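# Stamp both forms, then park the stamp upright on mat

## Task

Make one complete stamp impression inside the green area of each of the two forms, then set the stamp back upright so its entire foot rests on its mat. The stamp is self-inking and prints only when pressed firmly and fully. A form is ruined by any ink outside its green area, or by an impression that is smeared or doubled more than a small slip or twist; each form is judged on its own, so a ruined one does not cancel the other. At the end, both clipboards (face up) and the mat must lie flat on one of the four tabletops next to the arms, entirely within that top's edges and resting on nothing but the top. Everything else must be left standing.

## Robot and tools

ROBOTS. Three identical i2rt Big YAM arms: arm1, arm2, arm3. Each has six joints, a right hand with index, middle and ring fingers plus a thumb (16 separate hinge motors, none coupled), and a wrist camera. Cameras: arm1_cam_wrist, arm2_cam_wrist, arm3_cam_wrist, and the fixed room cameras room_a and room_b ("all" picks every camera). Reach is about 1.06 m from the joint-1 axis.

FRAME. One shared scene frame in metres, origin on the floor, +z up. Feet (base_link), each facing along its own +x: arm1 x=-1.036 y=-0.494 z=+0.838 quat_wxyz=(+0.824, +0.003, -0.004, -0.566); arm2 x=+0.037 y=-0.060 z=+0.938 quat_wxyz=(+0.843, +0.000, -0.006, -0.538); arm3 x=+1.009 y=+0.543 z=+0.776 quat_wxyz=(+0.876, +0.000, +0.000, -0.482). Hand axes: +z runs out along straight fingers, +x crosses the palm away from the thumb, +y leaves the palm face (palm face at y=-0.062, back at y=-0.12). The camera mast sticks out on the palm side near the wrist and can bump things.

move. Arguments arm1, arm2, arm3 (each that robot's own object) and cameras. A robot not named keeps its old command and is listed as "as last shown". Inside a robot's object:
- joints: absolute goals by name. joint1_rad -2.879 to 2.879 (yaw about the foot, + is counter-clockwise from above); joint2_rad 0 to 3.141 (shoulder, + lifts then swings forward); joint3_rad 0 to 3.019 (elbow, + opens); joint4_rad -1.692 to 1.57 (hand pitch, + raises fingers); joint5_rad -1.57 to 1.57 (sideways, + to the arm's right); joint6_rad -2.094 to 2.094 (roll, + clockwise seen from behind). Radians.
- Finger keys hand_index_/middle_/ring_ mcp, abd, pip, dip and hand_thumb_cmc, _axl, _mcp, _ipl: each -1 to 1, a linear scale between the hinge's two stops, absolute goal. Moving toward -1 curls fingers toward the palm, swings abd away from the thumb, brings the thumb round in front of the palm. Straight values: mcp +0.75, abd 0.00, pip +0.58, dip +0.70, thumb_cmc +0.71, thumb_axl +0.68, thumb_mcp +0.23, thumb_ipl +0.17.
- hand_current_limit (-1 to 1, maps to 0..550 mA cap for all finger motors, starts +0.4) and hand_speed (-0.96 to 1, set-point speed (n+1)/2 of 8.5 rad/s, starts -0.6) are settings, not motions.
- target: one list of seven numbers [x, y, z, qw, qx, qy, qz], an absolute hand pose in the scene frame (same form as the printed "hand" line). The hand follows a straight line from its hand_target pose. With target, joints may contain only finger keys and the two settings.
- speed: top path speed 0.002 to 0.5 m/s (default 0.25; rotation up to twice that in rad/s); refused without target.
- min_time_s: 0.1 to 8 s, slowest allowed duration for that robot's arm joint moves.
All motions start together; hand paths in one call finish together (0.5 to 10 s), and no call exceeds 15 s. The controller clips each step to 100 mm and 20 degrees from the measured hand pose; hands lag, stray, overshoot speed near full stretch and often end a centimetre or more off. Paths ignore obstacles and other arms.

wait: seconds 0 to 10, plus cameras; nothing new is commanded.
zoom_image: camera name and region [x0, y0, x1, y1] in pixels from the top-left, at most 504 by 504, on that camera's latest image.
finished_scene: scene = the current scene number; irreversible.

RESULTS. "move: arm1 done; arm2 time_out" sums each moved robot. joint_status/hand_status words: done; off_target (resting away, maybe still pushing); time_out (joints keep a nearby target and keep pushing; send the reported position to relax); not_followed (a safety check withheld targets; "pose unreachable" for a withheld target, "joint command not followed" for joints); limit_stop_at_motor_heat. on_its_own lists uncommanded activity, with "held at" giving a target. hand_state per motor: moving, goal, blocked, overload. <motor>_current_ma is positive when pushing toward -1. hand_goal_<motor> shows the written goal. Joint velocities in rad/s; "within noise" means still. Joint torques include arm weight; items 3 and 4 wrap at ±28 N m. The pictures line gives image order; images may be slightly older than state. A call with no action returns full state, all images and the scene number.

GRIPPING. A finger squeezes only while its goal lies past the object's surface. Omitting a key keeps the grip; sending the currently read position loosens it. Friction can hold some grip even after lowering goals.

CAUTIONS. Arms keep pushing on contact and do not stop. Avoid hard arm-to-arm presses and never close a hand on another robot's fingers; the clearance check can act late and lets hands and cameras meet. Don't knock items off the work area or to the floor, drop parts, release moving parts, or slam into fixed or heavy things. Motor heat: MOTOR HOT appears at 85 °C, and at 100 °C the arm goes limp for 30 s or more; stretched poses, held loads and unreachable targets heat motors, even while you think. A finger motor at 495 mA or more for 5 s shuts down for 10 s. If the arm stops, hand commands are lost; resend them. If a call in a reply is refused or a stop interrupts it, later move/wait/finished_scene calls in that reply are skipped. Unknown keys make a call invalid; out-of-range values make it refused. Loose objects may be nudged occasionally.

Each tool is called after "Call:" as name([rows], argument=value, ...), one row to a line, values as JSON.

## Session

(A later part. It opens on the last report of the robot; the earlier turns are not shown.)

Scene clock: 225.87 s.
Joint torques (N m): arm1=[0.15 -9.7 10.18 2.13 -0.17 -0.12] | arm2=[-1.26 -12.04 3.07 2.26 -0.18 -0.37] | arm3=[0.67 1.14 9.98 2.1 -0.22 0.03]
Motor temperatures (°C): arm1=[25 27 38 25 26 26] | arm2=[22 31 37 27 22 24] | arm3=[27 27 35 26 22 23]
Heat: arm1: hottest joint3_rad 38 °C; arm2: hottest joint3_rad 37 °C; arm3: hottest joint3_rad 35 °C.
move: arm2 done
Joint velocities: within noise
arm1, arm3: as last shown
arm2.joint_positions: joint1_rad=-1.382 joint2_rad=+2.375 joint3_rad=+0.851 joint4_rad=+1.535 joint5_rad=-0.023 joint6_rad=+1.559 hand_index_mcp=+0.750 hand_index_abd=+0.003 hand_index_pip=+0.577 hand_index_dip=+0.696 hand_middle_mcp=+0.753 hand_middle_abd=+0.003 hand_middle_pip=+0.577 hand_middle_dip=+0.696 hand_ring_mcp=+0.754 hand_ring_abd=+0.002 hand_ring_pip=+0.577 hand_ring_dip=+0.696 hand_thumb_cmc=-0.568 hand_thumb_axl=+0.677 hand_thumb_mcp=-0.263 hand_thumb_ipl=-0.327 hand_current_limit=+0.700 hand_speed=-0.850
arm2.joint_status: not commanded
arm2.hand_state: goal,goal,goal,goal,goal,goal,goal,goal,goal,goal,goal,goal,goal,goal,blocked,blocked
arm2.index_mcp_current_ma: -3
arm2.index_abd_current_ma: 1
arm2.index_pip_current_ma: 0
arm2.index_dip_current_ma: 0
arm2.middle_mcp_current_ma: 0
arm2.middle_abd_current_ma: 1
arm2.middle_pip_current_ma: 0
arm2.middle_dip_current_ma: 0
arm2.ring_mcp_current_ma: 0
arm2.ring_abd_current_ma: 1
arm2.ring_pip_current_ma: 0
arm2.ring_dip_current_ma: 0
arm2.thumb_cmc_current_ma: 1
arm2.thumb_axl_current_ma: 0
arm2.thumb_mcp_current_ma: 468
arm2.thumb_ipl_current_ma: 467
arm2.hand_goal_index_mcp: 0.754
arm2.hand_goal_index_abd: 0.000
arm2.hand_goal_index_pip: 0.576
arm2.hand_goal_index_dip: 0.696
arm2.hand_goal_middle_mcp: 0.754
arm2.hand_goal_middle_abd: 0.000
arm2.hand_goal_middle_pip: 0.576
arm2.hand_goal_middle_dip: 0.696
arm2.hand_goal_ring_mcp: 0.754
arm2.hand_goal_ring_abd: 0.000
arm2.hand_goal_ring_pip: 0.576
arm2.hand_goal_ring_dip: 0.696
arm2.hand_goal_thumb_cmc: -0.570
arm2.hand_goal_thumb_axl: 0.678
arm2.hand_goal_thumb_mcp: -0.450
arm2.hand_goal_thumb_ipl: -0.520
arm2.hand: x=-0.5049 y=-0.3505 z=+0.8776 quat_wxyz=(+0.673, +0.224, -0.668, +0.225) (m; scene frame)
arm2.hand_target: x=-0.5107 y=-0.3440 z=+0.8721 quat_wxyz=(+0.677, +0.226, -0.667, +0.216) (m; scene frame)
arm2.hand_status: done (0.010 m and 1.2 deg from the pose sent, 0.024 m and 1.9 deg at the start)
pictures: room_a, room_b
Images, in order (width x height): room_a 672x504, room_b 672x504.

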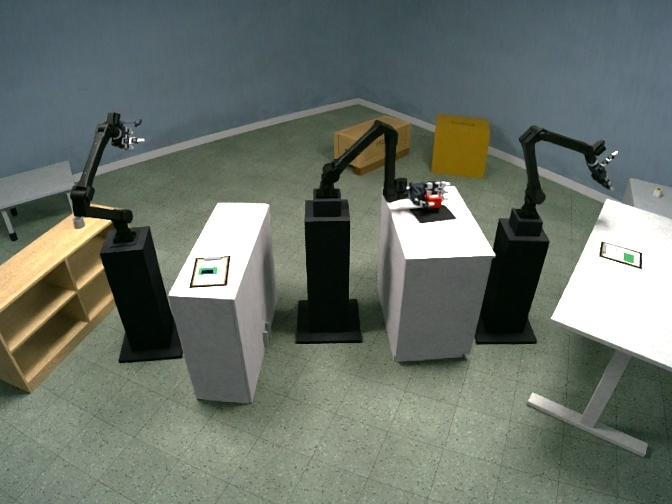

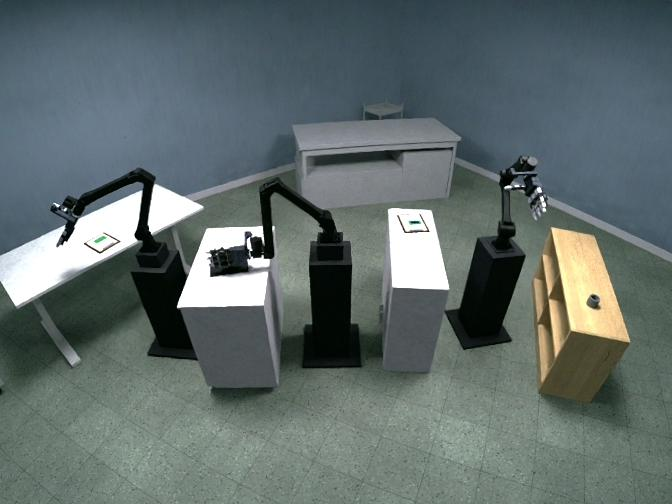

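Call:
move(arm2={"target":[-0.511,-0.344,0.858,0.6767,0.2262,-0.6666,0.2156],"speed":0.05}, cameras=["room_a","room_b"])

Call:
zoom_image(camera="room_a", region=[400, 170, 460, 230])

Scene clock: 227.10 s.
Joint torques (N m): arm1=[0.15 -9.76 10.18 2.11 -0.17 -0.12] | arm2=[-1.32 -10.99 3.08 2.32 -0.18 -0.32] | arm3=[0.79 0.91 10.02 2.06 -0.24 0.05]
Motor temperatures (°C): arm1=[25 27 38 25 26 26] | arm2=[22 31 37 27 22 24] | arm3=[27 27 35 26 22 23]
Heat: arm1: hottest joint3_rad 38 °C; arm2: hottest joint3_rad 37 °C; arm3: hottest joint3_rad 35 °C.
move: arm2 off_target
Joint velocities: within noise
arm1.joint_positions: joint1_rad=-1.296 joint2_rad=+1.197 joint3_rad=+0.898 joint4_rad=-0.509 joint5_rad=+0.003 joint6_rad=+0.008 hand_index_mcp=+0.757 hand_index_abd=+0.000 hand_index_pip=+0.577 hand_index_dip=+0.696 hand_middle_mcp=+0.757 hand_middle_abd=+0.000 hand_middle_pip=+0.577 hand_middle_dip=+0.696 hand_ring_mcp=+0.757 hand_ring_abd=+0.000 hand_ring_pip=+0.577 hand_ring_dip=+0.696 hand_thumb_cmc=-0.567 hand_thumb_axl=+0.677 hand_thumb_mcp=+0.225 hand_thumb_ipl=+0.168 hand_current_limit=+0.400 hand_speed=-0.600
arm1.joint_status: not commanded
arm1.hand_state: goal,goal,goal,goal,goal,goal,goal,goal,goal,goal,goal,goal,goal,goal,goal,goal
arm1.index_mcp_current_ma: 7
arm1.index_abd_current_ma: 0
arm1.index_pip_current_ma: 1
arm1.index_dip_current_ma: 0
arm1.middle_mcp_current_ma: 6
arm1.middle_abd_current_ma: 0
arm1.middle_pip_current_ma: 1
arm1.middle_dip_current_ma: 0
arm1.ring_mcp_current_ma: 7
arm1.ring_abd_current_ma: 0
arm1.ring_pip_current_ma: 1
arm1.ring_dip_current_ma: 0
arm1.thumb_cmc_current_ma: 6
arm1.thumb_axl_current_ma: -1
arm1.thumb_mcp_current_ma: -3
arm1.thumb_ipl_current_ma: 0
arm1.hand_goal_index_mcp: 0.754
arm1.hand_goal_index_abd: 0.000
arm1.hand_goal_index_pip: 0.576
arm1.hand_goal_index_dip: 0.696
arm1.hand_goal_middle_mcp: 0.754
arm1.hand_goal_middle_abd: 0.000
arm1.hand_goal_middle_pip: 0.576
arm1.hand_goal_middle_dip: 0.696
arm1.hand_goal_ring_mcp: 0.754
arm1.hand_goal_ring_abd: 0.000
arm1.hand_goal_ring_pip: 0.576
arm1.hand_goal_ring_dip: 0.696
arm1.hand_goal_thumb_cmc: -0.570
arm1.hand_goal_thumb_axl: 0.678
arm1.hand_goal_thumb_mcp: 0.226
arm1.hand_goal_thumb_ipl: 0.168
arm1.hand: x=-1.4887 y=-0.8010 z=+1.1083 quat_wxyz=(+0.330, +0.829, -0.421, -0.162) (m; scene frame)
arm1.hand_target: x=-1.4920 y=-0.8023 z=+1.1125 quat_wxyz=(+0.337, +0.827, -0.417, -0.167) (m; scene frame)
arm1.hand_status: not commanded
arm2.joint_positions: joint1_rad=-1.382 joint2_rad=+2.398 joint3_rad=+0.869 joint4_rad=+1.553 joint5_rad=-0.023 joint6_rad=+1.553 hand_index_mcp=+0.752 hand_index_abd=+0.003 hand_index_pip=+0.577 hand_index_dip=+0.696 hand_middle_mcp=+0.753 hand_middle_abd=+0.003 hand_middle_pip=+0.577 hand_middle_dip=+0.696 hand_ring_mcp=+0.754 hand_ring_abd=+0.002 hand_ring_pip=+0.577 hand_ring_dip=+0.696 hand_thumb_cmc=-0.568 hand_thumb_axl=+0.677 hand_thumb_mcp=-0.263 hand_thumb_ipl=-0.327 hand_current_limit=+0.700 hand_speed=-0.850
arm2.joint_status: not commanded
arm2.hand_state: goal,goal,goal,goal,goal,goal,goal,goal,goal,goal,goal,goal,goal,goal,blocked,blocked
arm2.index_mcp_current_ma: -1
arm2.index_abd_current_ma: 1
arm2.index_pip_current_ma: 0
arm2.index_dip_current_ma: 0
arm2.middle_mcp_current_ma: 0
arm2.middle_abd_current_ma: 1
arm2.middle_pip_current_ma: 0
arm2.middle_dip_current_ma: 0
arm2.ring_mcp_current_ma: 0
arm2.ring_abd_current_ma: 1
arm2.ring_pip_current_ma: 0
arm2.ring_dip_current_ma: 0
arm2.thumb_cmc_current_ma: 1
arm2.thumb_axl_current_ma: -1
arm2.thumb_mcp_current_ma: 467
arm2.thumb_ipl_current_ma: 467
arm2.hand_goal_index_mcp: 0.754
arm2.hand_goal_index_abd: 0.000
arm2.hand_goal_index_pip: 0.576
arm2.hand_goal_index_dip: 0.696
arm2.hand_goal_middle_mcp: 0.754
arm2.hand_goal_middle_abd: 0.000
arm2.hand_goal_middle_pip: 0.576
arm2.hand_goal_middle_dip: 0.696
arm2.hand_goal_ring_mcp: 0.754
arm2.hand_goal_ring_abd: 0.000
arm2.hand_goal_ring_pip: 0.576
arm2.hand_goal_ring_dip: 0.696
arm2.hand_goal_thumb_cmc: -0.570
arm2.hand_goal_thumb_axl: 0.678
arm2.hand_goal_thumb_mcp: -0.450
arm2.hand_goal_thumb_ipl: -0.520
arm2.hand: x=-0.5073 y=-0.3520 z=+0.8734 quat_wxyz=(+0.678, +0.225, -0.663, +0.224) (m; scene frame)
arm2.hand_target: x=-0.5104 y=-0.3439 z=+0.8583 quat_wxyz=(+0.676, +0.226, -0.667, +0.216) (m; scene frame)
arm2.hand_status: off_target (0.018 m and 1.1 deg from the pose sent, 0.021 m and 1.2 deg at the start; a joint's target at an end of its range on 16 of 29 steps)
arm3: as last shown
pictures: room_a, room_b
Images, in order (width x height): room_a 672x504, room_b 672x504.

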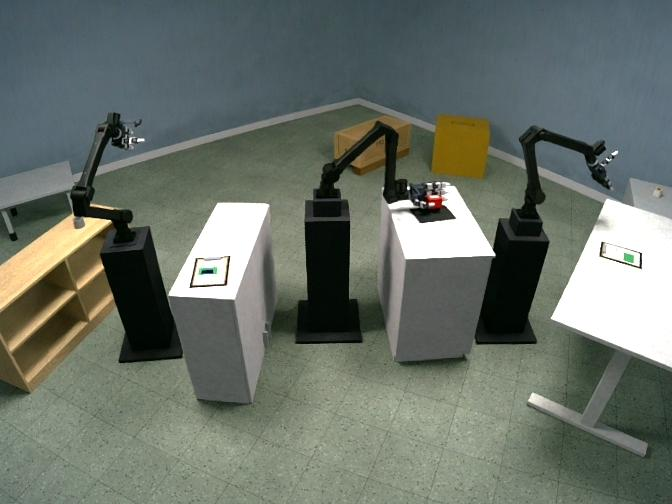

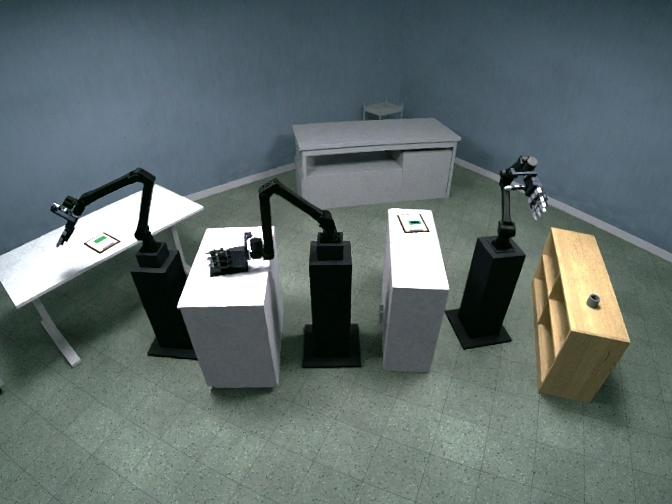

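Scaled by 8.400 from the camera's 672x504 image, which has a finer 960x720 frame.

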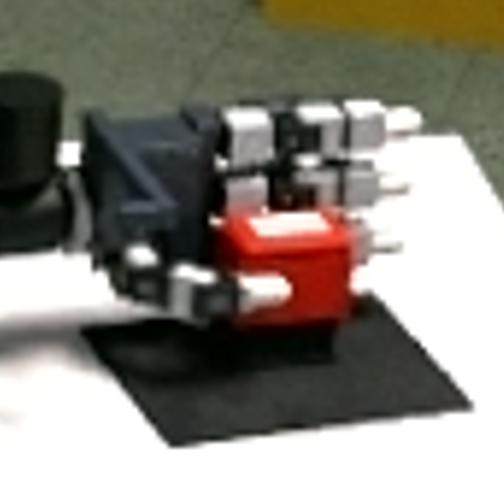

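Call:
move(arm2={"joints":{"hand_thumb_mcp":0.0,"hand_thumb_ipl":-0.1}})

Call:
move(arm2={"joints":{"hand_thumb_mcp":0.226,"hand_thumb_ipl":0.168}}, cameras=["arm2_cam_wrist","room_a","room_b"])

Call:
zoom_image(camera="room_a", region=[400, 170, 460, 230])

Scene clock: 229.17 s.
Joint torques (N m): arm1=[0.15 -9.7 10.18 2.1 -0.17 -0.12] | arm2=[-1.2 -11.46 3.03 2.29 -0.16 -0.32] | arm3=[0.85 0.91 10.07 1.92 -0.24 0.03]
Motor temperatures (°C): arm1=[25 27 38 25 26 26] | arm2=[22 31 36 27 22 24] | arm3=[27 27 35 26 22 23]
Heat: arm1: hottest joint3_rad 38 °C; arm2: hottest joint3_rad 36 °C; arm3: hottest joint3_rad 35 °C.
move: arm2 done
Joint velocities: within noise
arm1, arm3: as last shown
arm2.joint_positions: joint1_rad=-1.383 joint2_rad=+2.405 joint3_rad=+0.869 joint4_rad=+1.553 joint5_rad=-0.024 joint6_rad=+1.553 hand_index_mcp=+0.752 hand_index_abd=+0.003 hand_index_pip=+0.577 hand_index_dip=+0.696 hand_middle_mcp=+0.753 hand_middle_abd=+0.003 hand_middle_pip=+0.577 hand_middle_dip=+0.696 hand_ring_mcp=+0.754 hand_ring_abd=+0.002 hand_ring_pip=+0.577 hand_ring_dip=+0.696 hand_thumb_cmc=-0.564 hand_thumb_axl=+0.679 hand_thumb_mcp=-0.002 hand_thumb_ipl=-0.102 hand_current_limit=+0.700 hand_speed=-0.850
arm2.joint_status: all done
arm2.hand_state: goal,goal,goal,goal,goal,goal,goal,goal,goal,goal,goal,goal,goal,goal,goal,goal
arm2.index_mcp_current_ma: -1
arm2.index_abd_current_ma: 1
arm2.index_pip_current_ma: 0
arm2.index_dip_current_ma: 0
arm2.middle_mcp_current_ma: 0
arm2.middle_abd_current_ma: 1
arm2.middle_pip_current_ma: 0
arm2.middle_dip_current_ma: 0
arm2.ring_mcp_current_ma: 0
arm2.ring_abd_current_ma: 1
arm2.ring_pip_current_ma: 0
arm2.ring_dip_current_ma: 0
arm2.thumb_cmc_current_ma: 4
arm2.thumb_axl_current_ma: 0
arm2.thumb_mcp_current_ma: -1
arm2.thumb_ipl_current_ma: -2
arm2.hand_goal_index_mcp: 0.754
arm2.hand_goal_index_abd: 0.000
arm2.hand_goal_index_pip: 0.576
arm2.hand_goal_index_dip: 0.696
arm2.hand_goal_middle_mcp: 0.754
arm2.hand_goal_middle_abd: 0.000
arm2.hand_goal_middle_pip: 0.576
arm2.hand_goal_middle_dip: 0.696
arm2.hand_goal_ring_mcp: 0.754
arm2.hand_goal_ring_abd: 0.000
arm2.hand_goal_ring_pip: 0.576
arm2.hand_goal_ring_dip: 0.696
arm2.hand_goal_thumb_cmc: -0.570
arm2.hand_goal_thumb_axl: 0.678
arm2.hand_goal_thumb_mcp: 0.000
arm2.hand_goal_thumb_ipl: -0.100
arm2.hand: x=-0.5064 y=-0.3512 z=+0.8698 quat_wxyz=(+0.676, +0.226, -0.665, +0.224) (m; scene frame)
arm2.hand_target: x=-0.5105 y=-0.3439 z=+0.8584 quat_wxyz=(+0.676, +0.226, -0.667, +0.215) (m; scene frame)
arm2.hand_status: not commanded
pictures: none

Scene clock: 230.30 s.
Joint torques (N m): arm1=[0.15 -9.7 10.19 2.1 -0.17 -0.12] | arm2=[-1.26 -11.46 3 2.29 -0.16 -0.33] | arm3=[1.03 1.2 10.02 2.03 -0.25 0.02]
Motor temperatures (°C): arm1=[25 27 38 25 26 26] | arm2=[22 31 36 27 22 24] | arm3=[27 27 35 26 22 23]
Heat: arm1: hottest joint3_rad 38 °C; arm2: hottest joint3_rad 36 °C; arm3: hottest joint3_rad 35 °C.
move: arm2 done
Joint velocities: within noise
arm1, arm3: as last shown
arm2.joint_positions: joint1_rad=-1.383 joint2_rad=+2.405 joint3_rad=+0.869 joint4_rad=+1.553 joint5_rad=-0.024 joint6_rad=+1.553 hand_index_mcp=+0.752 hand_index_abd=+0.003 hand_index_pip=+0.577 hand_index_dip=+0.696 hand_middle_mcp=+0.753 hand_middle_abd=+0.003 hand_middle_pip=+0.577 hand_middle_dip=+0.696 hand_ring_mcp=+0.754 hand_ring_abd=+0.002 hand_ring_pip=+0.577 hand_ring_dip=+0.696 hand_thumb_cmc=-0.564 hand_thumb_axl=+0.679 hand_thumb_mcp=+0.224 hand_thumb_ipl=+0.166 hand_current_limit=+0.700 hand_speed=-0.850
arm2.joint_status: all done
arm2.hand_state: goal,goal,goal,goal,goal,goal,goal,goal,goal,goal,goal,goal,goal,goal,goal,goal
arm2.index_mcp_current_ma: -1
arm2.index_abd_current_ma: 1
arm2.index_pip_current_ma: 0
arm2.index_dip_current_ma: 0
arm2.middle_mcp_current_ma: 0
arm2.middle_abd_current_ma: 1
arm2.middle_pip_current_ma: 0
arm2.middle_dip_current_ma: 0
arm2.ring_mcp_current_ma: 0
arm2.ring_abd_current_ma: 1
arm2.ring_pip_current_ma: 0
arm2.ring_dip_current_ma: 0
arm2.thumb_cmc_current_ma: 5
arm2.thumb_axl_current_ma: 0
arm2.thumb_mcp_current_ma: -1
arm2.thumb_ipl_current_ma: -2
arm2.hand_goal_index_mcp: 0.754
arm2.hand_goal_index_abd: 0.000
arm2.hand_goal_index_pip: 0.576
arm2.hand_goal_index_dip: 0.696
arm2.hand_goal_middle_mcp: 0.754
arm2.hand_goal_middle_abd: 0.000
arm2.hand_goal_middle_pip: 0.576
arm2.hand_goal_middle_dip: 0.696
arm2.hand_goal_ring_mcp: 0.754
arm2.hand_goal_ring_abd: 0.000
arm2.hand_goal_ring_pip: 0.576
arm2.hand_goal_ring_dip: 0.696
arm2.hand_goal_thumb_cmc: -0.570
arm2.hand_goal_thumb_axl: 0.678
arm2.hand_goal_thumb_mcp: 0.226
arm2.hand_goal_thumb_ipl: 0.168
arm2.hand: x=-0.5064 y=-0.3512 z=+0.8698 quat_wxyz=(+0.676, +0.226, -0.665, +0.224) (m; scene frame)
arm2.hand_target: x=-0.5105 y=-0.3439 z=+0.8584 quat_wxyz=(+0.676, +0.226, -0.667, +0.215) (m; scene frame)
arm2.hand_status: not commanded
pictures: arm2_cam_wrist, room_a, room_b
Images, in order (width x height): arm2_cam_wrist 672x504, room_a 672x504, room_b 672x504.

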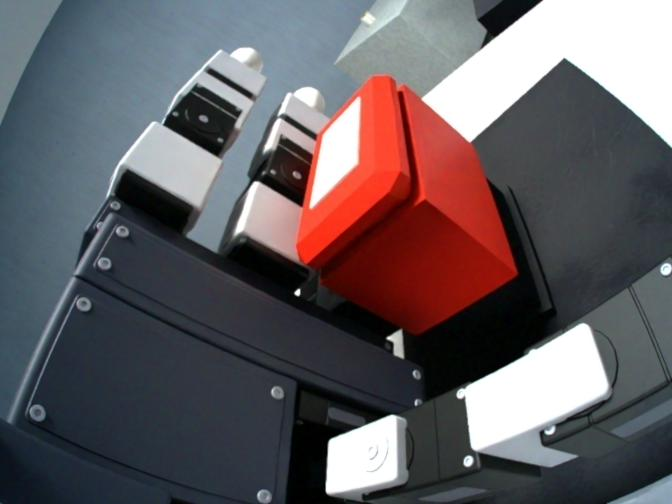

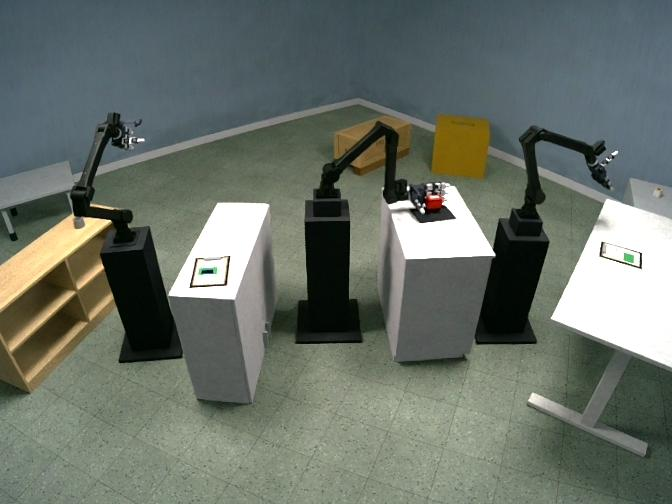

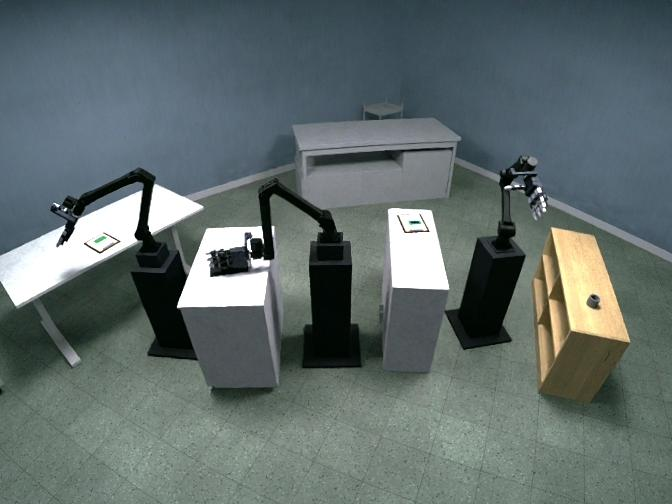

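Scaled by 8.400 from the camera's 672x504 image, which has a finer 960x720 frame.

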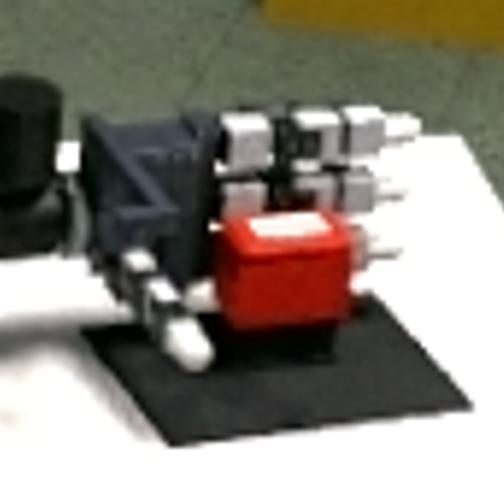

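Call:
move(arm2={"target":[-0.4955,-0.364,0.864,0.6767,0.2262,-0.6666,0.2156],"speed":0.06}, cameras=["arm2_cam_wrist","room_a"])

Call:
zoom_image(camera="room_a", region=[400, 170, 460, 230])

Scene clock: 232.07 s.
Joint torques (N m): arm1=[0.15 -9.7 10.19 2.11 -0.17 -0.12] | arm2=[0.91 -12.57 2.45 2.1 0.11 -0.33] | arm3=[0.67 0.79 10.19 2.1 -0.21 0]
Motor temperatures (°C): arm1=[25 27 38 25 26 26] | arm2=[22 31 36 27 22 24] | arm3=[27 27 35 26 22 23]
Heat: arm1: hottest joint3_rad 38 °C; arm2: hottest joint3_rad 36 °C; arm3: hottest joint3_rad 35 °C.
move: arm2 done
Joint velocities: within noise
arm1, arm3: as last shown
arm2.joint_positions: joint1_rad=-1.350 joint2_rad=+2.405 joint3_rad=+0.869 joint4_rad=+1.553 joint5_rad=+0.027 joint6_rad=+1.552 hand_index_mcp=+0.755 hand_index_abd=+0.003 hand_index_pip=+0.577 hand_index_dip=+0.696 hand_middle_mcp=+0.753 hand_middle_abd=+0.003 hand_middle_pip=+0.577 hand_middle_dip=+0.696 hand_ring_mcp=+0.754 hand_ring_abd=+0.002 hand_ring_pip=+0.577 hand_ring_dip=+0.696 hand_thumb_cmc=-0.564 hand_thumb_axl=+0.679 hand_thumb_mcp=+0.224 hand_thumb_ipl=+0.166 hand_current_limit=+0.700 hand_speed=-0.850
arm2.joint_status: not commanded
arm2.hand_state: goal,goal,goal,goal,goal,goal,goal,goal,goal,goal,goal,goal,goal,goal,goal,goal
arm2.index_mcp_current_ma: 0
arm2.index_abd_current_ma: 1
arm2.index_pip_current_ma: 0
arm2.index_dip_current_ma: 0
arm2.middle_mcp_current_ma: 0
arm2.middle_abd_current_ma: 1
arm2.middle_pip_current_ma: 0
arm2.middle_dip_current_ma: 0
arm2.ring_mcp_current_ma: 0
arm2.ring_abd_current_ma: 1
arm2.ring_pip_current_ma: 0
arm2.ring_dip_current_ma: 0
arm2.thumb_cmc_current_ma: 5
arm2.thumb_axl_current_ma: 0
arm2.thumb_mcp_current_ma: -1
arm2.thumb_ipl_current_ma: -2
arm2.hand_goal_index_mcp: 0.754
arm2.hand_goal_index_abd: 0.000
arm2.hand_goal_index_pip: 0.576
arm2.hand_goal_index_dip: 0.696
arm2.hand_goal_middle_mcp: 0.754
arm2.hand_goal_middle_abd: 0.000
arm2.hand_goal_middle_pip: 0.576
arm2.hand_goal_middle_dip: 0.696
arm2.hand_goal_ring_mcp: 0.754
arm2.hand_goal_ring_abd: 0.000
arm2.hand_goal_ring_pip: 0.576
arm2.hand_goal_ring_dip: 0.696
arm2.hand_goal_thumb_cmc: -0.570
arm2.hand_goal_thumb_axl: 0.678
arm2.hand_goal_thumb_mcp: 0.226
arm2.hand_goal_thumb_ipl: 0.168
arm2.hand: x=-0.4985 y=-0.3593 z=+0.8699 quat_wxyz=(+0.678, +0.220, -0.667, +0.218) (m; scene frame)
arm2.hand_target: x=-0.4955 y=-0.3639 z=+0.8641 quat_wxyz=(+0.677, +0.226, -0.667, +0.216) (m; scene frame)
arm2.hand_status: done (0.008 m and 0.8 deg from the pose sent, 0.018 m and 0.9 deg at the start)
pictures: arm2_cam_wrist, room_a
Images, in order (width x height): arm2_cam_wrist 672x504, room_a 672x504.

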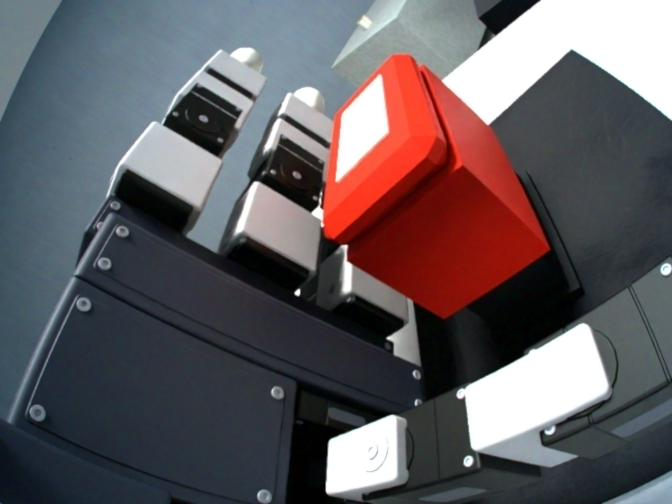

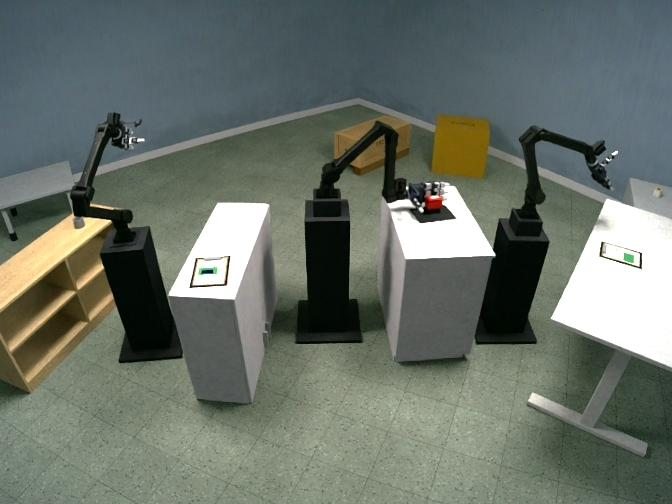

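Scaled by 8.400 from the camera's 672x504 image, which has a finer 960x720 frame.

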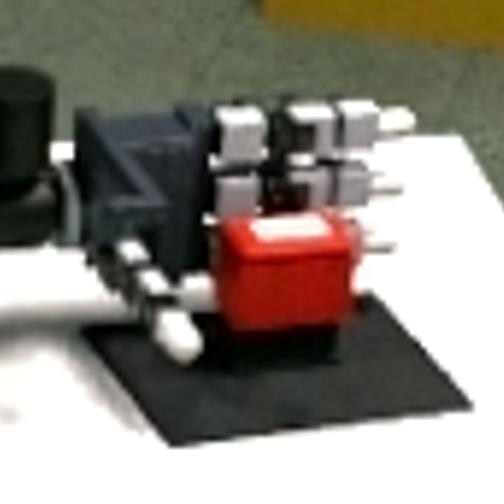

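Call:
move(arm2={"target":[-0.488,-0.374,1.03,0.6767,0.2262,-0.6666,0.2156],"speed":0.15}, cameras=["arm2_cam_wrist","room_a"])

Call:
zoom_image(camera="room_a", region=[400, 170, 460, 230])

Scene clock: 236.77 s.
Joint torques (N m): arm1=[0.15 -9.7 10.18 2.1 -0.17 -0.13] | arm2=[1.32 -12.45 4.12 1.57 0.11 -0.32] | arm3=[0.91 1.2 10.24 2 -0.19 0.03]
Motor temperatures (°C): arm1=[25 27 38 25 26 26] | arm2=[22 31 35 26 22 24] | arm3=[27 27 35 26 22 23]
Heat: arm1: hottest joint3_rad 38 °C; arm2: hottest joint3_rad 35 °C; arm3: hottest joint3_rad 35 °C.
move: arm2 done
Joint velocities: within noise
arm1, arm3: as last shown
arm2.joint_positions: joint1_rad=-1.321 joint2_rad=+1.917 joint3_rad=+0.746 joint4_rad=+1.195 joint5_rad=+0.060 joint6_rad=+1.550 hand_index_mcp=+0.755 hand_index_abd=+0.003 hand_index_pip=+0.577 hand_index_dip=+0.696 hand_middle_mcp=+0.753 hand_middle_abd=+0.003 hand_middle_pip=+0.577 hand_middle_dip=+0.696 hand_ring_mcp=+0.754 hand_ring_abd=+0.002 hand_ring_pip=+0.577 hand_ring_dip=+0.696 hand_thumb_cmc=-0.563 hand_thumb_axl=+0.679 hand_thumb_mcp=+0.224 hand_thumb_ipl=+0.166 hand_current_limit=+0.700 hand_speed=-0.850
arm2.joint_status: not commanded
arm2.hand_state: goal,goal,goal,goal,goal,goal,goal,goal,goal,goal,goal,goal,goal,goal,goal,goal
arm2.index_mcp_current_ma: 0
arm2.index_abd_current_ma: 1
arm2.index_pip_current_ma: 0
arm2.index_dip_current_ma: 0
arm2.middle_mcp_current_ma: 0
arm2.middle_abd_current_ma: 1
arm2.middle_pip_current_ma: 0
arm2.middle_dip_current_ma: 0
arm2.ring_mcp_current_ma: 0
arm2.ring_abd_current_ma: 1
arm2.ring_pip_current_ma: 0
arm2.ring_dip_current_ma: 0
arm2.thumb_cmc_current_ma: 6
arm2.thumb_axl_current_ma: 0
arm2.thumb_mcp_current_ma: -1
arm2.thumb_ipl_current_ma: -2
arm2.hand_goal_index_mcp: 0.754
arm2.hand_goal_index_abd: 0.000
arm2.hand_goal_index_pip: 0.576
arm2.hand_goal_index_dip: 0.696
arm2.hand_goal_middle_mcp: 0.754
arm2.hand_goal_middle_abd: 0.000
arm2.hand_goal_middle_pip: 0.576
arm2.hand_goal_middle_dip: 0.696
arm2.hand_goal_ring_mcp: 0.754
arm2.hand_goal_ring_abd: 0.000
arm2.hand_goal_ring_pip: 0.576
arm2.hand_goal_ring_dip: 0.696
arm2.hand_goal_thumb_cmc: -0.570
arm2.hand_goal_thumb_axl: 0.678
arm2.hand_goal_thumb_mcp: 0.226
arm2.hand_goal_thumb_ipl: 0.168
arm2.hand: x=-0.4938 y=-0.3683 z=+1.0307 quat_wxyz=(+0.680, +0.218, -0.665, +0.217) (m; scene frame)
arm2.hand_target: x=-0.4881 y=-0.3739 z=+1.0300 quat_wxyz=(+0.677, +0.226, -0.667, +0.216) (m; scene frame)
arm2.hand_status: done (0.008 m and 1.1 deg from the pose sent, 0.161 m and 0.8 deg at the start)
pictures: arm2_cam_wrist, room_a
Images, in order (width x height): arm2_cam_wrist 672x504, room_a 672x504.

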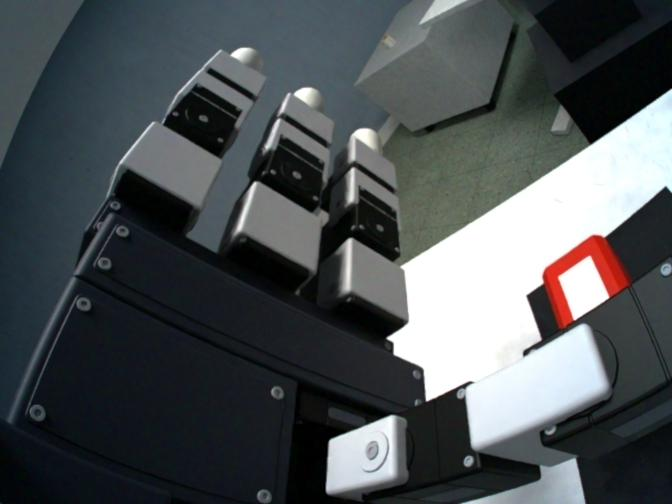

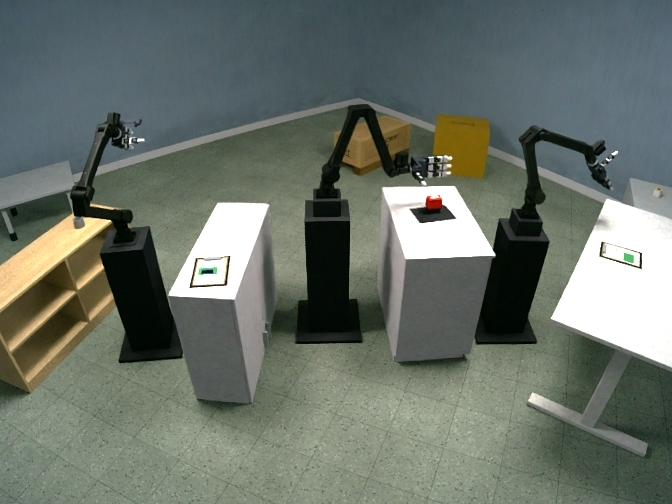

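Scaled by 8.400 from the camera's 672x504 image, which has a finer 960x720 frame.

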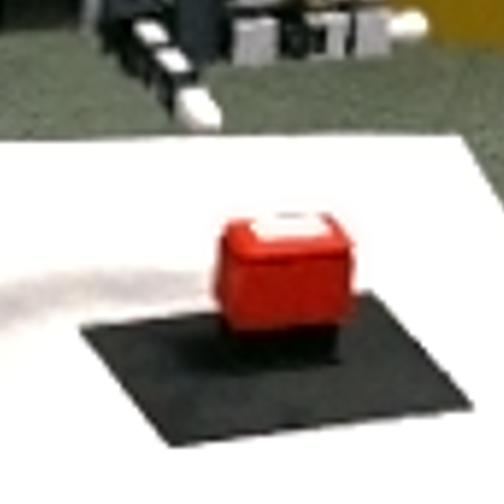

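Call:
move(arm2={"joints":{"joint2_rad":0.9,"joint3_rad":0.9,"joint4_rad":-0.2,"joint5_rad":0,"joint6_rad":1.558},"min_time_s":3}, arm1={"joints":{"joint2_rad":1.2,"joint3_rad":0.9,"joint4_rad":0.3,"joint5_rad":0,"joint6_rad":1.57},"min_time_s":3})

Call:
move(arm2={"joints":{"joint1_rad":0.187,"joint2_rad":0.805,"joint3_rad":1.048,"joint4_rad":-0.591},"min_time_s":3}, arm1={"joints":{"joint1_rad":1.367,"joint5_rad":-0.4},"min_time_s":4.5}, cameras=["arm1_cam_wrist","room_a","room_b"])

Scene clock: 241.57 s.
Joint torques (N m): arm1=[0.15 -10.23 10.56 2.61 -0.15 -0.09] | arm2=[1.2 -4.25 12.41 1.55 -0.14 -0.13] | arm3=[1.32 1.08 10.03 2.04 -0.24 0.04]
Motor temperatures (°C): arm1=[25 27 38 25 26 26] | arm2=[22 30 35 26 22 24] | arm3=[27 27 35 26 22 23]
Heat: arm1: hottest joint3_rad 38 °C; arm2: hottest joint3_rad 35 °C; arm3: hottest joint3_rad 35 °C.
move: arm1 done; arm2 done
Joint velocities: within noise
arm1.joint_positions: joint1_rad=-1.296 joint2_rad=+1.197 joint3_rad=+0.898 joint4_rad=+0.279 joint5_rad=+0.003 joint6_rad=+1.562 hand_index_mcp=+0.757 hand_index_abd=+0.002 hand_index_pip=+0.577 hand_index_dip=+0.696 hand_middle_mcp=+0.757 hand_middle_abd=+0.001 hand_middle_pip=+0.577 hand_middle_dip=+0.696 hand_ring_mcp=+0.757 hand_ring_abd=+0.002 hand_ring_pip=+0.577 hand_ring_dip=+0.696 hand_thumb_cmc=-0.564 hand_thumb_axl=+0.677 hand_thumb_mcp=+0.225 hand_thumb_ipl=+0.168 hand_current_limit=+0.400 hand_speed=-0.600
arm1.joint_status: all done
arm1.hand_state: goal,goal,goal,goal,goal,goal,goal,goal,goal,goal,goal,goal,goal,goal,goal,goal
arm1.index_mcp_current_ma: 5
arm1.index_abd_current_ma: 2
arm1.index_pip_current_ma: 1
arm1.index_dip_current_ma: 0
arm1.middle_mcp_current_ma: 5
arm1.middle_abd_current_ma: 2
arm1.middle_pip_current_ma: 1
arm1.middle_dip_current_ma: 0
arm1.ring_mcp_current_ma: 5
arm1.ring_abd_current_ma: 2
arm1.ring_pip_current_ma: 1
arm1.ring_dip_current_ma: 0
arm1.thumb_cmc_current_ma: 14
arm1.thumb_axl_current_ma: -1
arm1.thumb_mcp_current_ma: -3
arm1.thumb_ipl_current_ma: 0
arm1.hand_goal_index_mcp: 0.754
arm1.hand_goal_index_abd: 0.000
arm1.hand_goal_index_pip: 0.576
arm1.hand_goal_index_dip: 0.696
arm1.hand_goal_middle_mcp: 0.754
arm1.hand_goal_middle_abd: 0.000
arm1.hand_goal_middle_pip: 0.576
arm1.hand_goal_middle_dip: 0.696
arm1.hand_goal_ring_mcp: 0.754
arm1.hand_goal_ring_abd: 0.000
arm1.hand_goal_ring_pip: 0.576
arm1.hand_goal_ring_dip: 0.696
arm1.hand_goal_thumb_cmc: -0.570
arm1.hand_goal_thumb_axl: 0.678
arm1.hand_goal_thumb_mcp: 0.226
arm1.hand_goal_thumb_ipl: 0.168
arm1.hand: x=-1.5384 y=-0.7603 z=+1.2012 quat_wxyz=(+0.662, +0.227, -0.680, +0.218) (m; scene frame)
arm1.hand_target: x=-1.5406 y=-0.7600 z=+1.2053 quat_wxyz=(+0.668, +0.221, -0.675, +0.222) (m; scene frame)
arm1.hand_status: not commanded
arm2.joint_positions: joint1_rad=-1.321 joint2_rad=+0.904 joint3_rad=+0.855 joint4_rad=-0.190 joint5_rad=+0.003 joint6_rad=+1.550 hand_index_mcp=+0.755 hand_index_abd=+0.003 hand_index_pip=+0.577 hand_index_dip=+0.696 hand_middle_mcp=+0.753 hand_middle_abd=+0.003 hand_middle_pip=+0.577 hand_middle_dip=+0.696 hand_ring_mcp=+0.754 hand_ring_abd=+0.002 hand_ring_pip=+0.577 hand_ring_dip=+0.696 hand_thumb_cmc=-0.563 hand_thumb_axl=+0.679 hand_thumb_mcp=+0.224 hand_thumb_ipl=+0.166 hand_current_limit=+0.700 hand_speed=-0.850
arm2.joint_status: all done
arm2.hand_state: goal,goal,goal,goal,goal,goal,goal,goal,goal,goal,goal,goal,goal,goal,goal,goal
arm2.index_mcp_current_ma: 0
arm2.index_abd_current_ma: 1
arm2.index_pip_current_ma: 0
arm2.index_dip_current_ma: 0
arm2.middle_mcp_current_ma: 0
arm2.middle_abd_current_ma: 1
arm2.middle_pip_current_ma: 0
arm2.middle_dip_current_ma: 0
arm2.ring_mcp_current_ma: 0
arm2.ring_abd_current_ma: 1
arm2.ring_pip_current_ma: 0
arm2.ring_dip_current_ma: 0
arm2.thumb_cmc_current_ma: 6
arm2.thumb_axl_current_ma: 0
arm2.thumb_mcp_current_ma: -1
arm2.thumb_ipl_current_ma: -2
arm2.hand_goal_index_mcp: 0.754
arm2.hand_goal_index_abd: 0.000
arm2.hand_goal_index_pip: 0.576
arm2.hand_goal_index_dip: 0.696
arm2.hand_goal_middle_mcp: 0.754
arm2.hand_goal_middle_abd: 0.000
arm2.hand_goal_middle_pip: 0.576
arm2.hand_goal_middle_dip: 0.696
arm2.hand_goal_ring_mcp: 0.754
arm2.hand_goal_ring_abd: 0.000
arm2.hand_goal_ring_pip: 0.576
arm2.hand_goal_ring_dip: 0.696
arm2.hand_goal_thumb_cmc: -0.570
arm2.hand_goal_thumb_axl: 0.678
arm2.hand_goal_thumb_mcp: 0.226
arm2.hand_goal_thumb_ipl: 0.168
arm2.hand: x=-0.3762 y=-0.2807 z=+1.3070 quat_wxyz=(+0.582, +0.268, -0.741, +0.204) (m; scene frame)
arm2.hand_target: x=-0.3743 y=-0.2884 z=+1.3336 quat_wxyz=(+0.593, +0.267, -0.728, +0.217) (m; scene frame)
arm2.hand_status: not commanded
arm3.joint_positions: joint1_rad=-0.334 joint2_rad=+0.610 joint3_rad=+1.227 joint4_rad=-1.186 joint5_rad=-0.236 joint6_rad=+1.466 hand_index_mcp=+0.755 hand_index_abd=+0.002 hand_index_pip=+0.577 hand_index_dip=+0.696 hand_middle_mcp=+0.755 hand_middle_abd=+0.002 hand_middle_pip=+0.577 hand_middle_dip=+0.696 hand_ring_mcp=+0.756 hand_ring_abd=+0.002 hand_ring_pip=+0.577 hand_ring_dip=+0.696 hand_thumb_cmc=-0.563 hand_thumb_axl=+0.679 hand_thumb_mcp=+0.225 hand_thumb_ipl=+0.166 hand_current_limit=+0.400 hand_speed=-0.850
arm3.joint_status: not commanded
arm3.hand_state: goal,goal,goal,goal,goal,goal,goal,goal,goal,goal,goal,goal,goal,goal,goal,goal
arm3.index_mcp_current_ma: 0
arm3.index_abd_current_ma: 0
arm3.index_pip_current_ma: 0
arm3.index_dip_current_ma: 0
arm3.middle_mcp_current_ma: 0
arm3.middle_abd_current_ma: 0
arm3.middle_pip_current_ma: 0
arm3.middle_dip_current_ma: 0
arm3.ring_mcp_current_ma: 0
arm3.ring_abd_current_ma: 0
arm3.ring_pip_current_ma: 0
arm3.ring_dip_current_ma: 0
arm3.thumb_cmc_current_ma: 1
arm3.thumb_axl_current_ma: 0
arm3.thumb_mcp_current_ma: 0
arm3.thumb_ipl_current_ma: 0
arm3.hand_goal_index_mcp: 0.754
arm3.hand_goal_index_abd: 0.000
arm3.hand_goal_index_pip: 0.576
arm3.hand_goal_index_dip: 0.696
arm3.hand_goal_middle_mcp: 0.754
arm3.hand_goal_middle_abd: 0.000
arm3.hand_goal_middle_pip: 0.576
arm3.hand_goal_middle_dip: 0.696
arm3.hand_goal_ring_mcp: 0.754
arm3.hand_goal_ring_abd: 0.000
arm3.hand_goal_ring_pip: 0.576
arm3.hand_goal_ring_dip: 0.696
arm3.hand_goal_thumb_cmc: -0.570
arm3.hand_goal_thumb_axl: 0.678
arm3.hand_goal_thumb_mcp: 0.226
arm3.hand_goal_thumb_ipl: 0.168
arm3.hand: x=+1.0286 y=+0.2642 z=+1.2471 quat_wxyz=(+0.238, +0.743, -0.458, +0.426) (m; scene frame)
arm3.hand_target: x=+1.0330 y=+0.2685 z=+1.2537 quat_wxyz=(+0.234, +0.742, -0.455, +0.434) (m; scene frame)
arm3.hand_status: not commanded
pictures: none

Scene clock: 246.53 s.
Joint torques (N m): arm1=[0.38 -9.93 10.55 2.55 -0.04 -0.11] | arm2=[0.79 -3.25 12.53 1.48 0 -0.12] | arm3=[0.97 0.91 10.09 1.92 -0.24 0.02]
Motor temperatures (°C): arm1=[25 27 39 25 26 26] | arm2=[22 30 36 26 22 24] | arm3=[27 27 35 26 22 23]
Heat: arm1: hottest joint3_rad 39 °C; arm2: hottest joint3_rad 36 °C; arm3: hottest joint3_rad 35 °C.
move: arm1 done; arm2 done
Joint velocities: within noise
arm1.joint_positions: joint1_rad=+1.366 joint2_rad=+1.197 joint3_rad=+0.898 joint4_rad=+0.279 joint5_rad=-0.400 joint6_rad=+1.563 hand_index_mcp=+0.754 hand_index_abd=+0.002 hand_index_pip=+0.577 hand_index_dip=+0.696 hand_middle_mcp=+0.754 hand_middle_abd=+0.001 hand_middle_pip=+0.577 hand_middle_dip=+0.696 hand_ring_mcp=+0.754 hand_ring_abd=+0.002 hand_ring_pip=+0.577 hand_ring_dip=+0.696 hand_thumb_cmc=-0.563 hand_thumb_axl=+0.677 hand_thumb_mcp=+0.225 hand_thumb_ipl=+0.168 hand_current_limit=+0.400 hand_speed=-0.600
arm1.joint_status: all done
arm1.hand_state: goal,goal,goal,goal,goal,goal,goal,goal,goal,goal,goal,goal,goal,goal,goal,goal
arm1.index_mcp_current_ma: 1
arm1.index_abd_current_ma: 2
arm1.index_pip_current_ma: 1
arm1.index_dip_current_ma: 0
arm1.middle_mcp_current_ma: 1
arm1.middle_abd_current_ma: 2
arm1.middle_pip_current_ma: 1
arm1.middle_dip_current_ma: 0
arm1.ring_mcp_current_ma: 1
arm1.ring_abd_current_ma: 2
arm1.ring_pip_current_ma: 1
arm1.ring_dip_current_ma: 0
arm1.thumb_cmc_current_ma: 14
arm1.thumb_axl_current_ma: -1
arm1.thumb_mcp_current_ma: -3
arm1.thumb_ipl_current_ma: 0
arm1.hand_goal_index_mcp: 0.754
arm1.hand_goal_index_abd: 0.000
arm1.hand_goal_index_pip: 0.576
arm1.hand_goal_index_dip: 0.696
arm1.hand_goal_middle_mcp: 0.754
arm1.hand_goal_middle_abd: 0.000
arm1.hand_goal_middle_pip: 0.576
arm1.hand_goal_middle_dip: 0.696
arm1.hand_goal_ring_mcp: 0.754
arm1.hand_goal_ring_abd: 0.000
arm1.hand_goal_ring_pip: 0.576
arm1.hand_goal_ring_dip: 0.696
arm1.hand_goal_thumb_cmc: -0.570
arm1.hand_goal_thumb_axl: 0.678
arm1.hand_goal_thumb_mcp: 0.226
arm1.hand_goal_thumb_ipl: 0.168
arm1.hand: x=-0.4670 y=-0.4120 z=+1.2125 quat_wxyz=(-0.194, +0.682, +0.199, +0.677) (m; scene frame)
arm1.hand_target: x=-0.4655 y=-0.4111 z=+1.2170 quat_wxyz=(-0.196, +0.675, +0.198, +0.683) (m; scene frame)
arm1.hand_status: not commanded
arm2.joint_positions: joint1_rad=+0.176 joint2_rad=+0.816 joint3_rad=+0.999 joint4_rad=-0.581 joint5_rad=+0.001 joint6_rad=+1.550 hand_index_mcp=+0.755 hand_index_abd=+0.003 hand_index_pip=+0.577 hand_index_dip=+0.696 hand_middle_mcp=+0.753 hand_middle_abd=+0.003 hand_middle_pip=+0.577 hand_middle_dip=+0.696 hand_ring_mcp=+0.754 hand_ring_abd=+0.002 hand_ring_pip=+0.577 hand_ring_dip=+0.696 hand_thumb_cmc=-0.563 hand_thumb_axl=+0.679 hand_thumb_mcp=+0.224 hand_thumb_ipl=+0.166 hand_current_limit=+0.700 hand_speed=-0.850
arm2.joint_status: all done
arm2.hand_state: goal,goal,goal,goal,goal,goal,goal,goal,goal,goal,goal,goal,goal,goal,goal,goal
arm2.index_mcp_current_ma: 0
arm2.index_abd_current_ma: 1
arm2.index_pip_current_ma: 0
arm2.index_dip_current_ma: 0
arm2.middle_mcp_current_ma: 0
arm2.middle_abd_current_ma: 1
arm2.middle_pip_current_ma: 0
arm2.middle_dip_current_ma: 0
arm2.ring_mcp_current_ma: 0
arm2.ring_abd_current_ma: 1
arm2.ring_pip_current_ma: 0
arm2.ring_dip_current_ma: 0
arm2.thumb_cmc_current_ma: 6
arm2.thumb_axl_current_ma: 0
arm2.thumb_mcp_current_ma: -1
arm2.thumb_ipl_current_ma: -2
arm2.hand_goal_index_mcp: 0.754
arm2.hand_goal_index_abd: 0.000
arm2.hand_goal_index_pip: 0.576
arm2.hand_goal_index_dip: 0.696
arm2.hand_goal_middle_mcp: 0.754
arm2.hand_goal_middle_abd: 0.000
arm2.hand_goal_middle_pip: 0.576
arm2.hand_goal_middle_dip: 0.696
arm2.hand_goal_ring_mcp: 0.754
arm2.hand_goal_ring_abd: 0.000
arm2.hand_goal_ring_pip: 0.576
arm2.hand_goal_ring_dip: 0.696
arm2.hand_goal_thumb_cmc: -0.570
arm2.hand_goal_thumb_axl: 0.678
arm2.hand_goal_thumb_mcp: 0.226
arm2.hand_goal_thumb_ipl: 0.168
arm2.hand: x=+0.1965 y=-0.4411 z=+1.3490 quat_wxyz=(+0.261, +0.739, -0.377, +0.493) (m; scene frame)
arm2.hand_target: x=+0.1988 y=-0.4365 z=+1.3791 quat_wxyz=(+0.266, +0.727, -0.369, +0.514) (m; scene frame)
arm2.hand_status: not commanded
arm3: as last shown
pictures: arm1_cam_wrist, room_a, room_b
Images, in order (width x height): arm1_cam_wrist 672x504, room_a 672x504, room_b 672x504.

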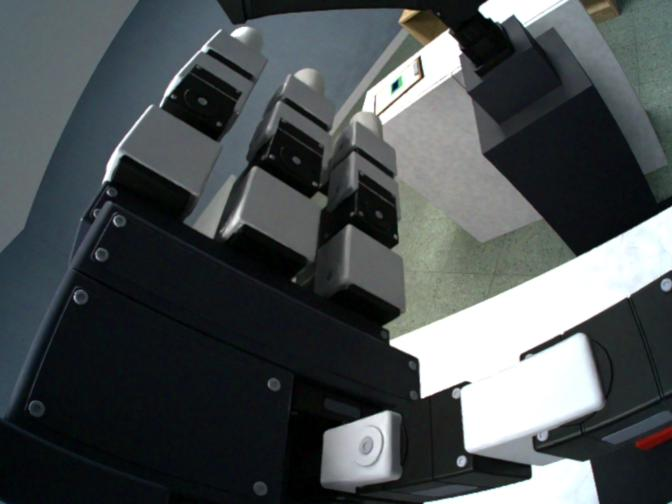

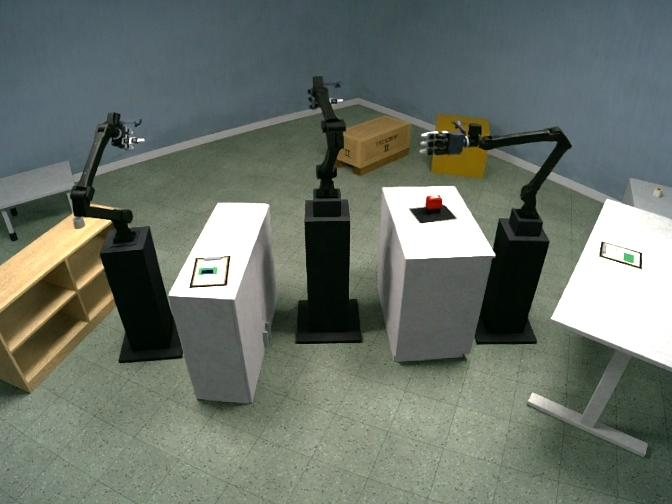

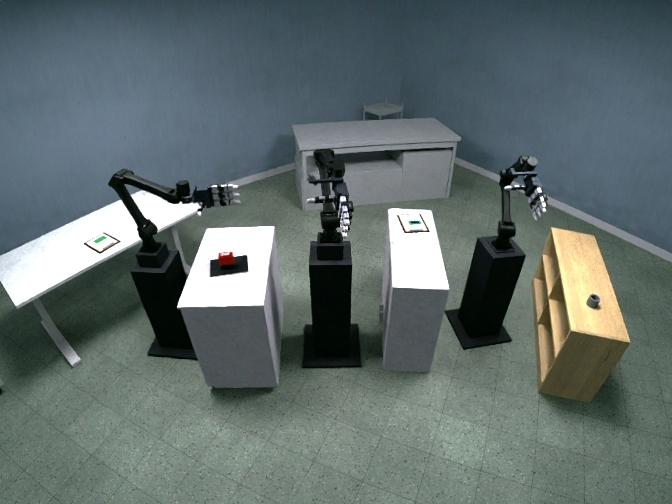

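Call:
move(arm1={"target":[-0.475,-0.319,1.0,-0.2244,0.6706,0.2244,0.6706],"speed":0.2}, cameras=["arm1_cam_wrist","room_a","room_b"])

Scene clock: 249.80 s.
Joint torques (N m): arm1=[0.91 -12.86 7.43 2.59 0.09 -0.11] | arm2=[0.79 -3.25 12.52 1.5 0 -0.12] | arm3=[0.97 1.2 10.07 1.94 -0.23 0.02]
Motor temperatures (°C): arm1=[25 27 38 26 26 26] | arm2=[22 30 36 26 22 24] | arm3=[27 27 35 26 22 23]
Heat: arm1: hottest joint3_rad 38 °C; arm2: hottest joint3_rad 36 °C; arm3: hottest joint3_rad 35 °C.
move: arm1 done
Joint velocities: within noise
arm1.joint_positions: joint1_rad=+1.553 joint2_rad=+1.643 joint3_rad=+0.638 joint4_rad=+0.972 joint5_rad=-0.291 joint6_rad=+1.566 hand_index_mcp=+0.754 hand_index_abd=+0.002 hand_index_pip=+0.577 hand_index_dip=+0.696 hand_middle_mcp=+0.754 hand_middle_abd=+0.002 hand_middle_pip=+0.577 hand_middle_dip=+0.696 hand_ring_mcp=+0.754 hand_ring_abd=+0.002 hand_ring_pip=+0.577 hand_ring_dip=+0.696 hand_thumb_cmc=-0.563 hand_thumb_axl=+0.677 hand_thumb_mcp=+0.225 hand_thumb_ipl=+0.168 hand_current_limit=+0.400 hand_speed=-0.600
arm1.joint_status: not commanded
arm1.hand_state: goal,goal,goal,goal,goal,goal,goal,goal,goal,goal,goal,goal,goal,goal,goal,goal
arm1.index_mcp_current_ma: 1
arm1.index_abd_current_ma: 3
arm1.index_pip_current_ma: 1
arm1.index_dip_current_ma: 0
arm1.middle_mcp_current_ma: 1
arm1.middle_abd_current_ma: 2
arm1.middle_pip_current_ma: 1
arm1.middle_dip_current_ma: 0
arm1.ring_mcp_current_ma: 1
arm1.ring_abd_current_ma: 3
arm1.ring_pip_current_ma: 1
arm1.ring_dip_current_ma: 0
arm1.thumb_cmc_current_ma: 16
arm1.thumb_axl_current_ma: -1
arm1.thumb_mcp_current_ma: -3
arm1.thumb_ipl_current_ma: 0
arm1.hand_goal_index_mcp: 0.754
arm1.hand_goal_index_abd: 0.000
arm1.hand_goal_index_pip: 0.576
arm1.hand_goal_index_dip: 0.696
arm1.hand_goal_middle_mcp: 0.754
arm1.hand_goal_middle_abd: 0.000
arm1.hand_goal_middle_pip: 0.576
arm1.hand_goal_middle_dip: 0.696
arm1.hand_goal_ring_mcp: 0.754
arm1.hand_goal_ring_abd: 0.000
arm1.hand_goal_ring_pip: 0.576
arm1.hand_goal_ring_dip: 0.696
arm1.hand_goal_thumb_cmc: -0.570
arm1.hand_goal_thumb_axl: 0.678
arm1.hand_goal_thumb_mcp: 0.226
arm1.hand_goal_thumb_ipl: 0.168
arm1.hand: x=-0.4758 y=-0.3238 z=+0.9943 quat_wxyz=(-0.220, +0.678, +0.226, +0.664) (m; scene frame)
arm1.hand_target: x=-0.4751 y=-0.3191 z=+1.0000 quat_wxyz=(-0.224, +0.671, +0.224, +0.670) (m; scene frame)
arm1.hand_status: done (0.007 m and 1.3 deg from the pose sent, 0.232 m and 4.8 deg at the start)
arm2, arm3: as last shown
pictures: arm1_cam_wrist, room_a, room_b
Images, in order (width x height): arm1_cam_wrist 672x504, room_a 672x504, room_b 672x504.

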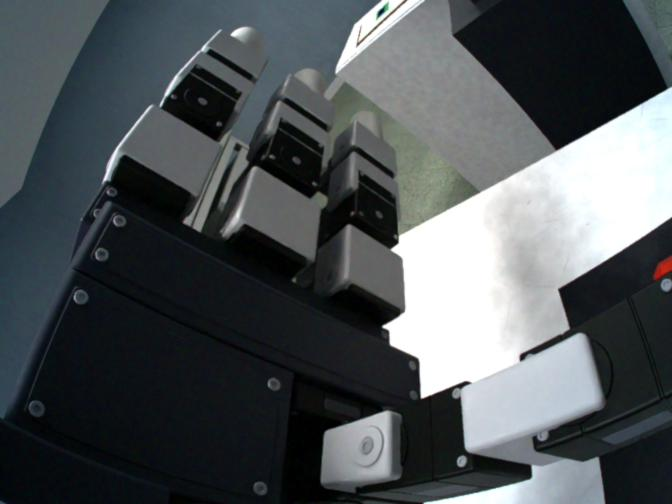

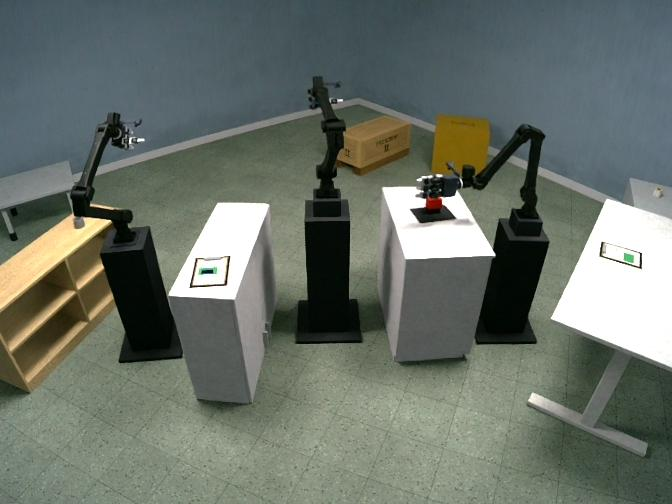

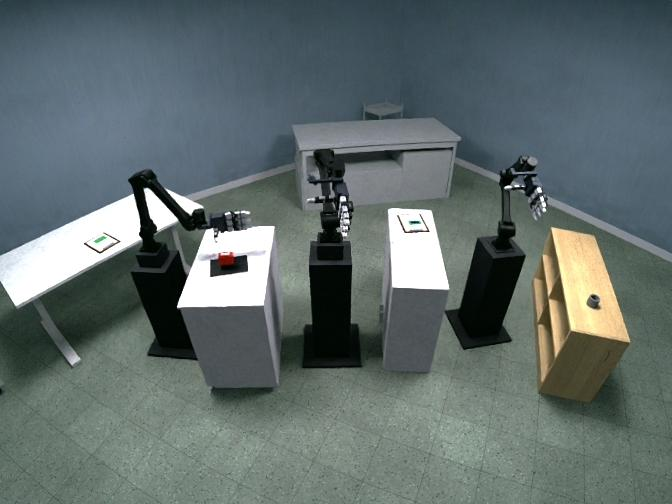

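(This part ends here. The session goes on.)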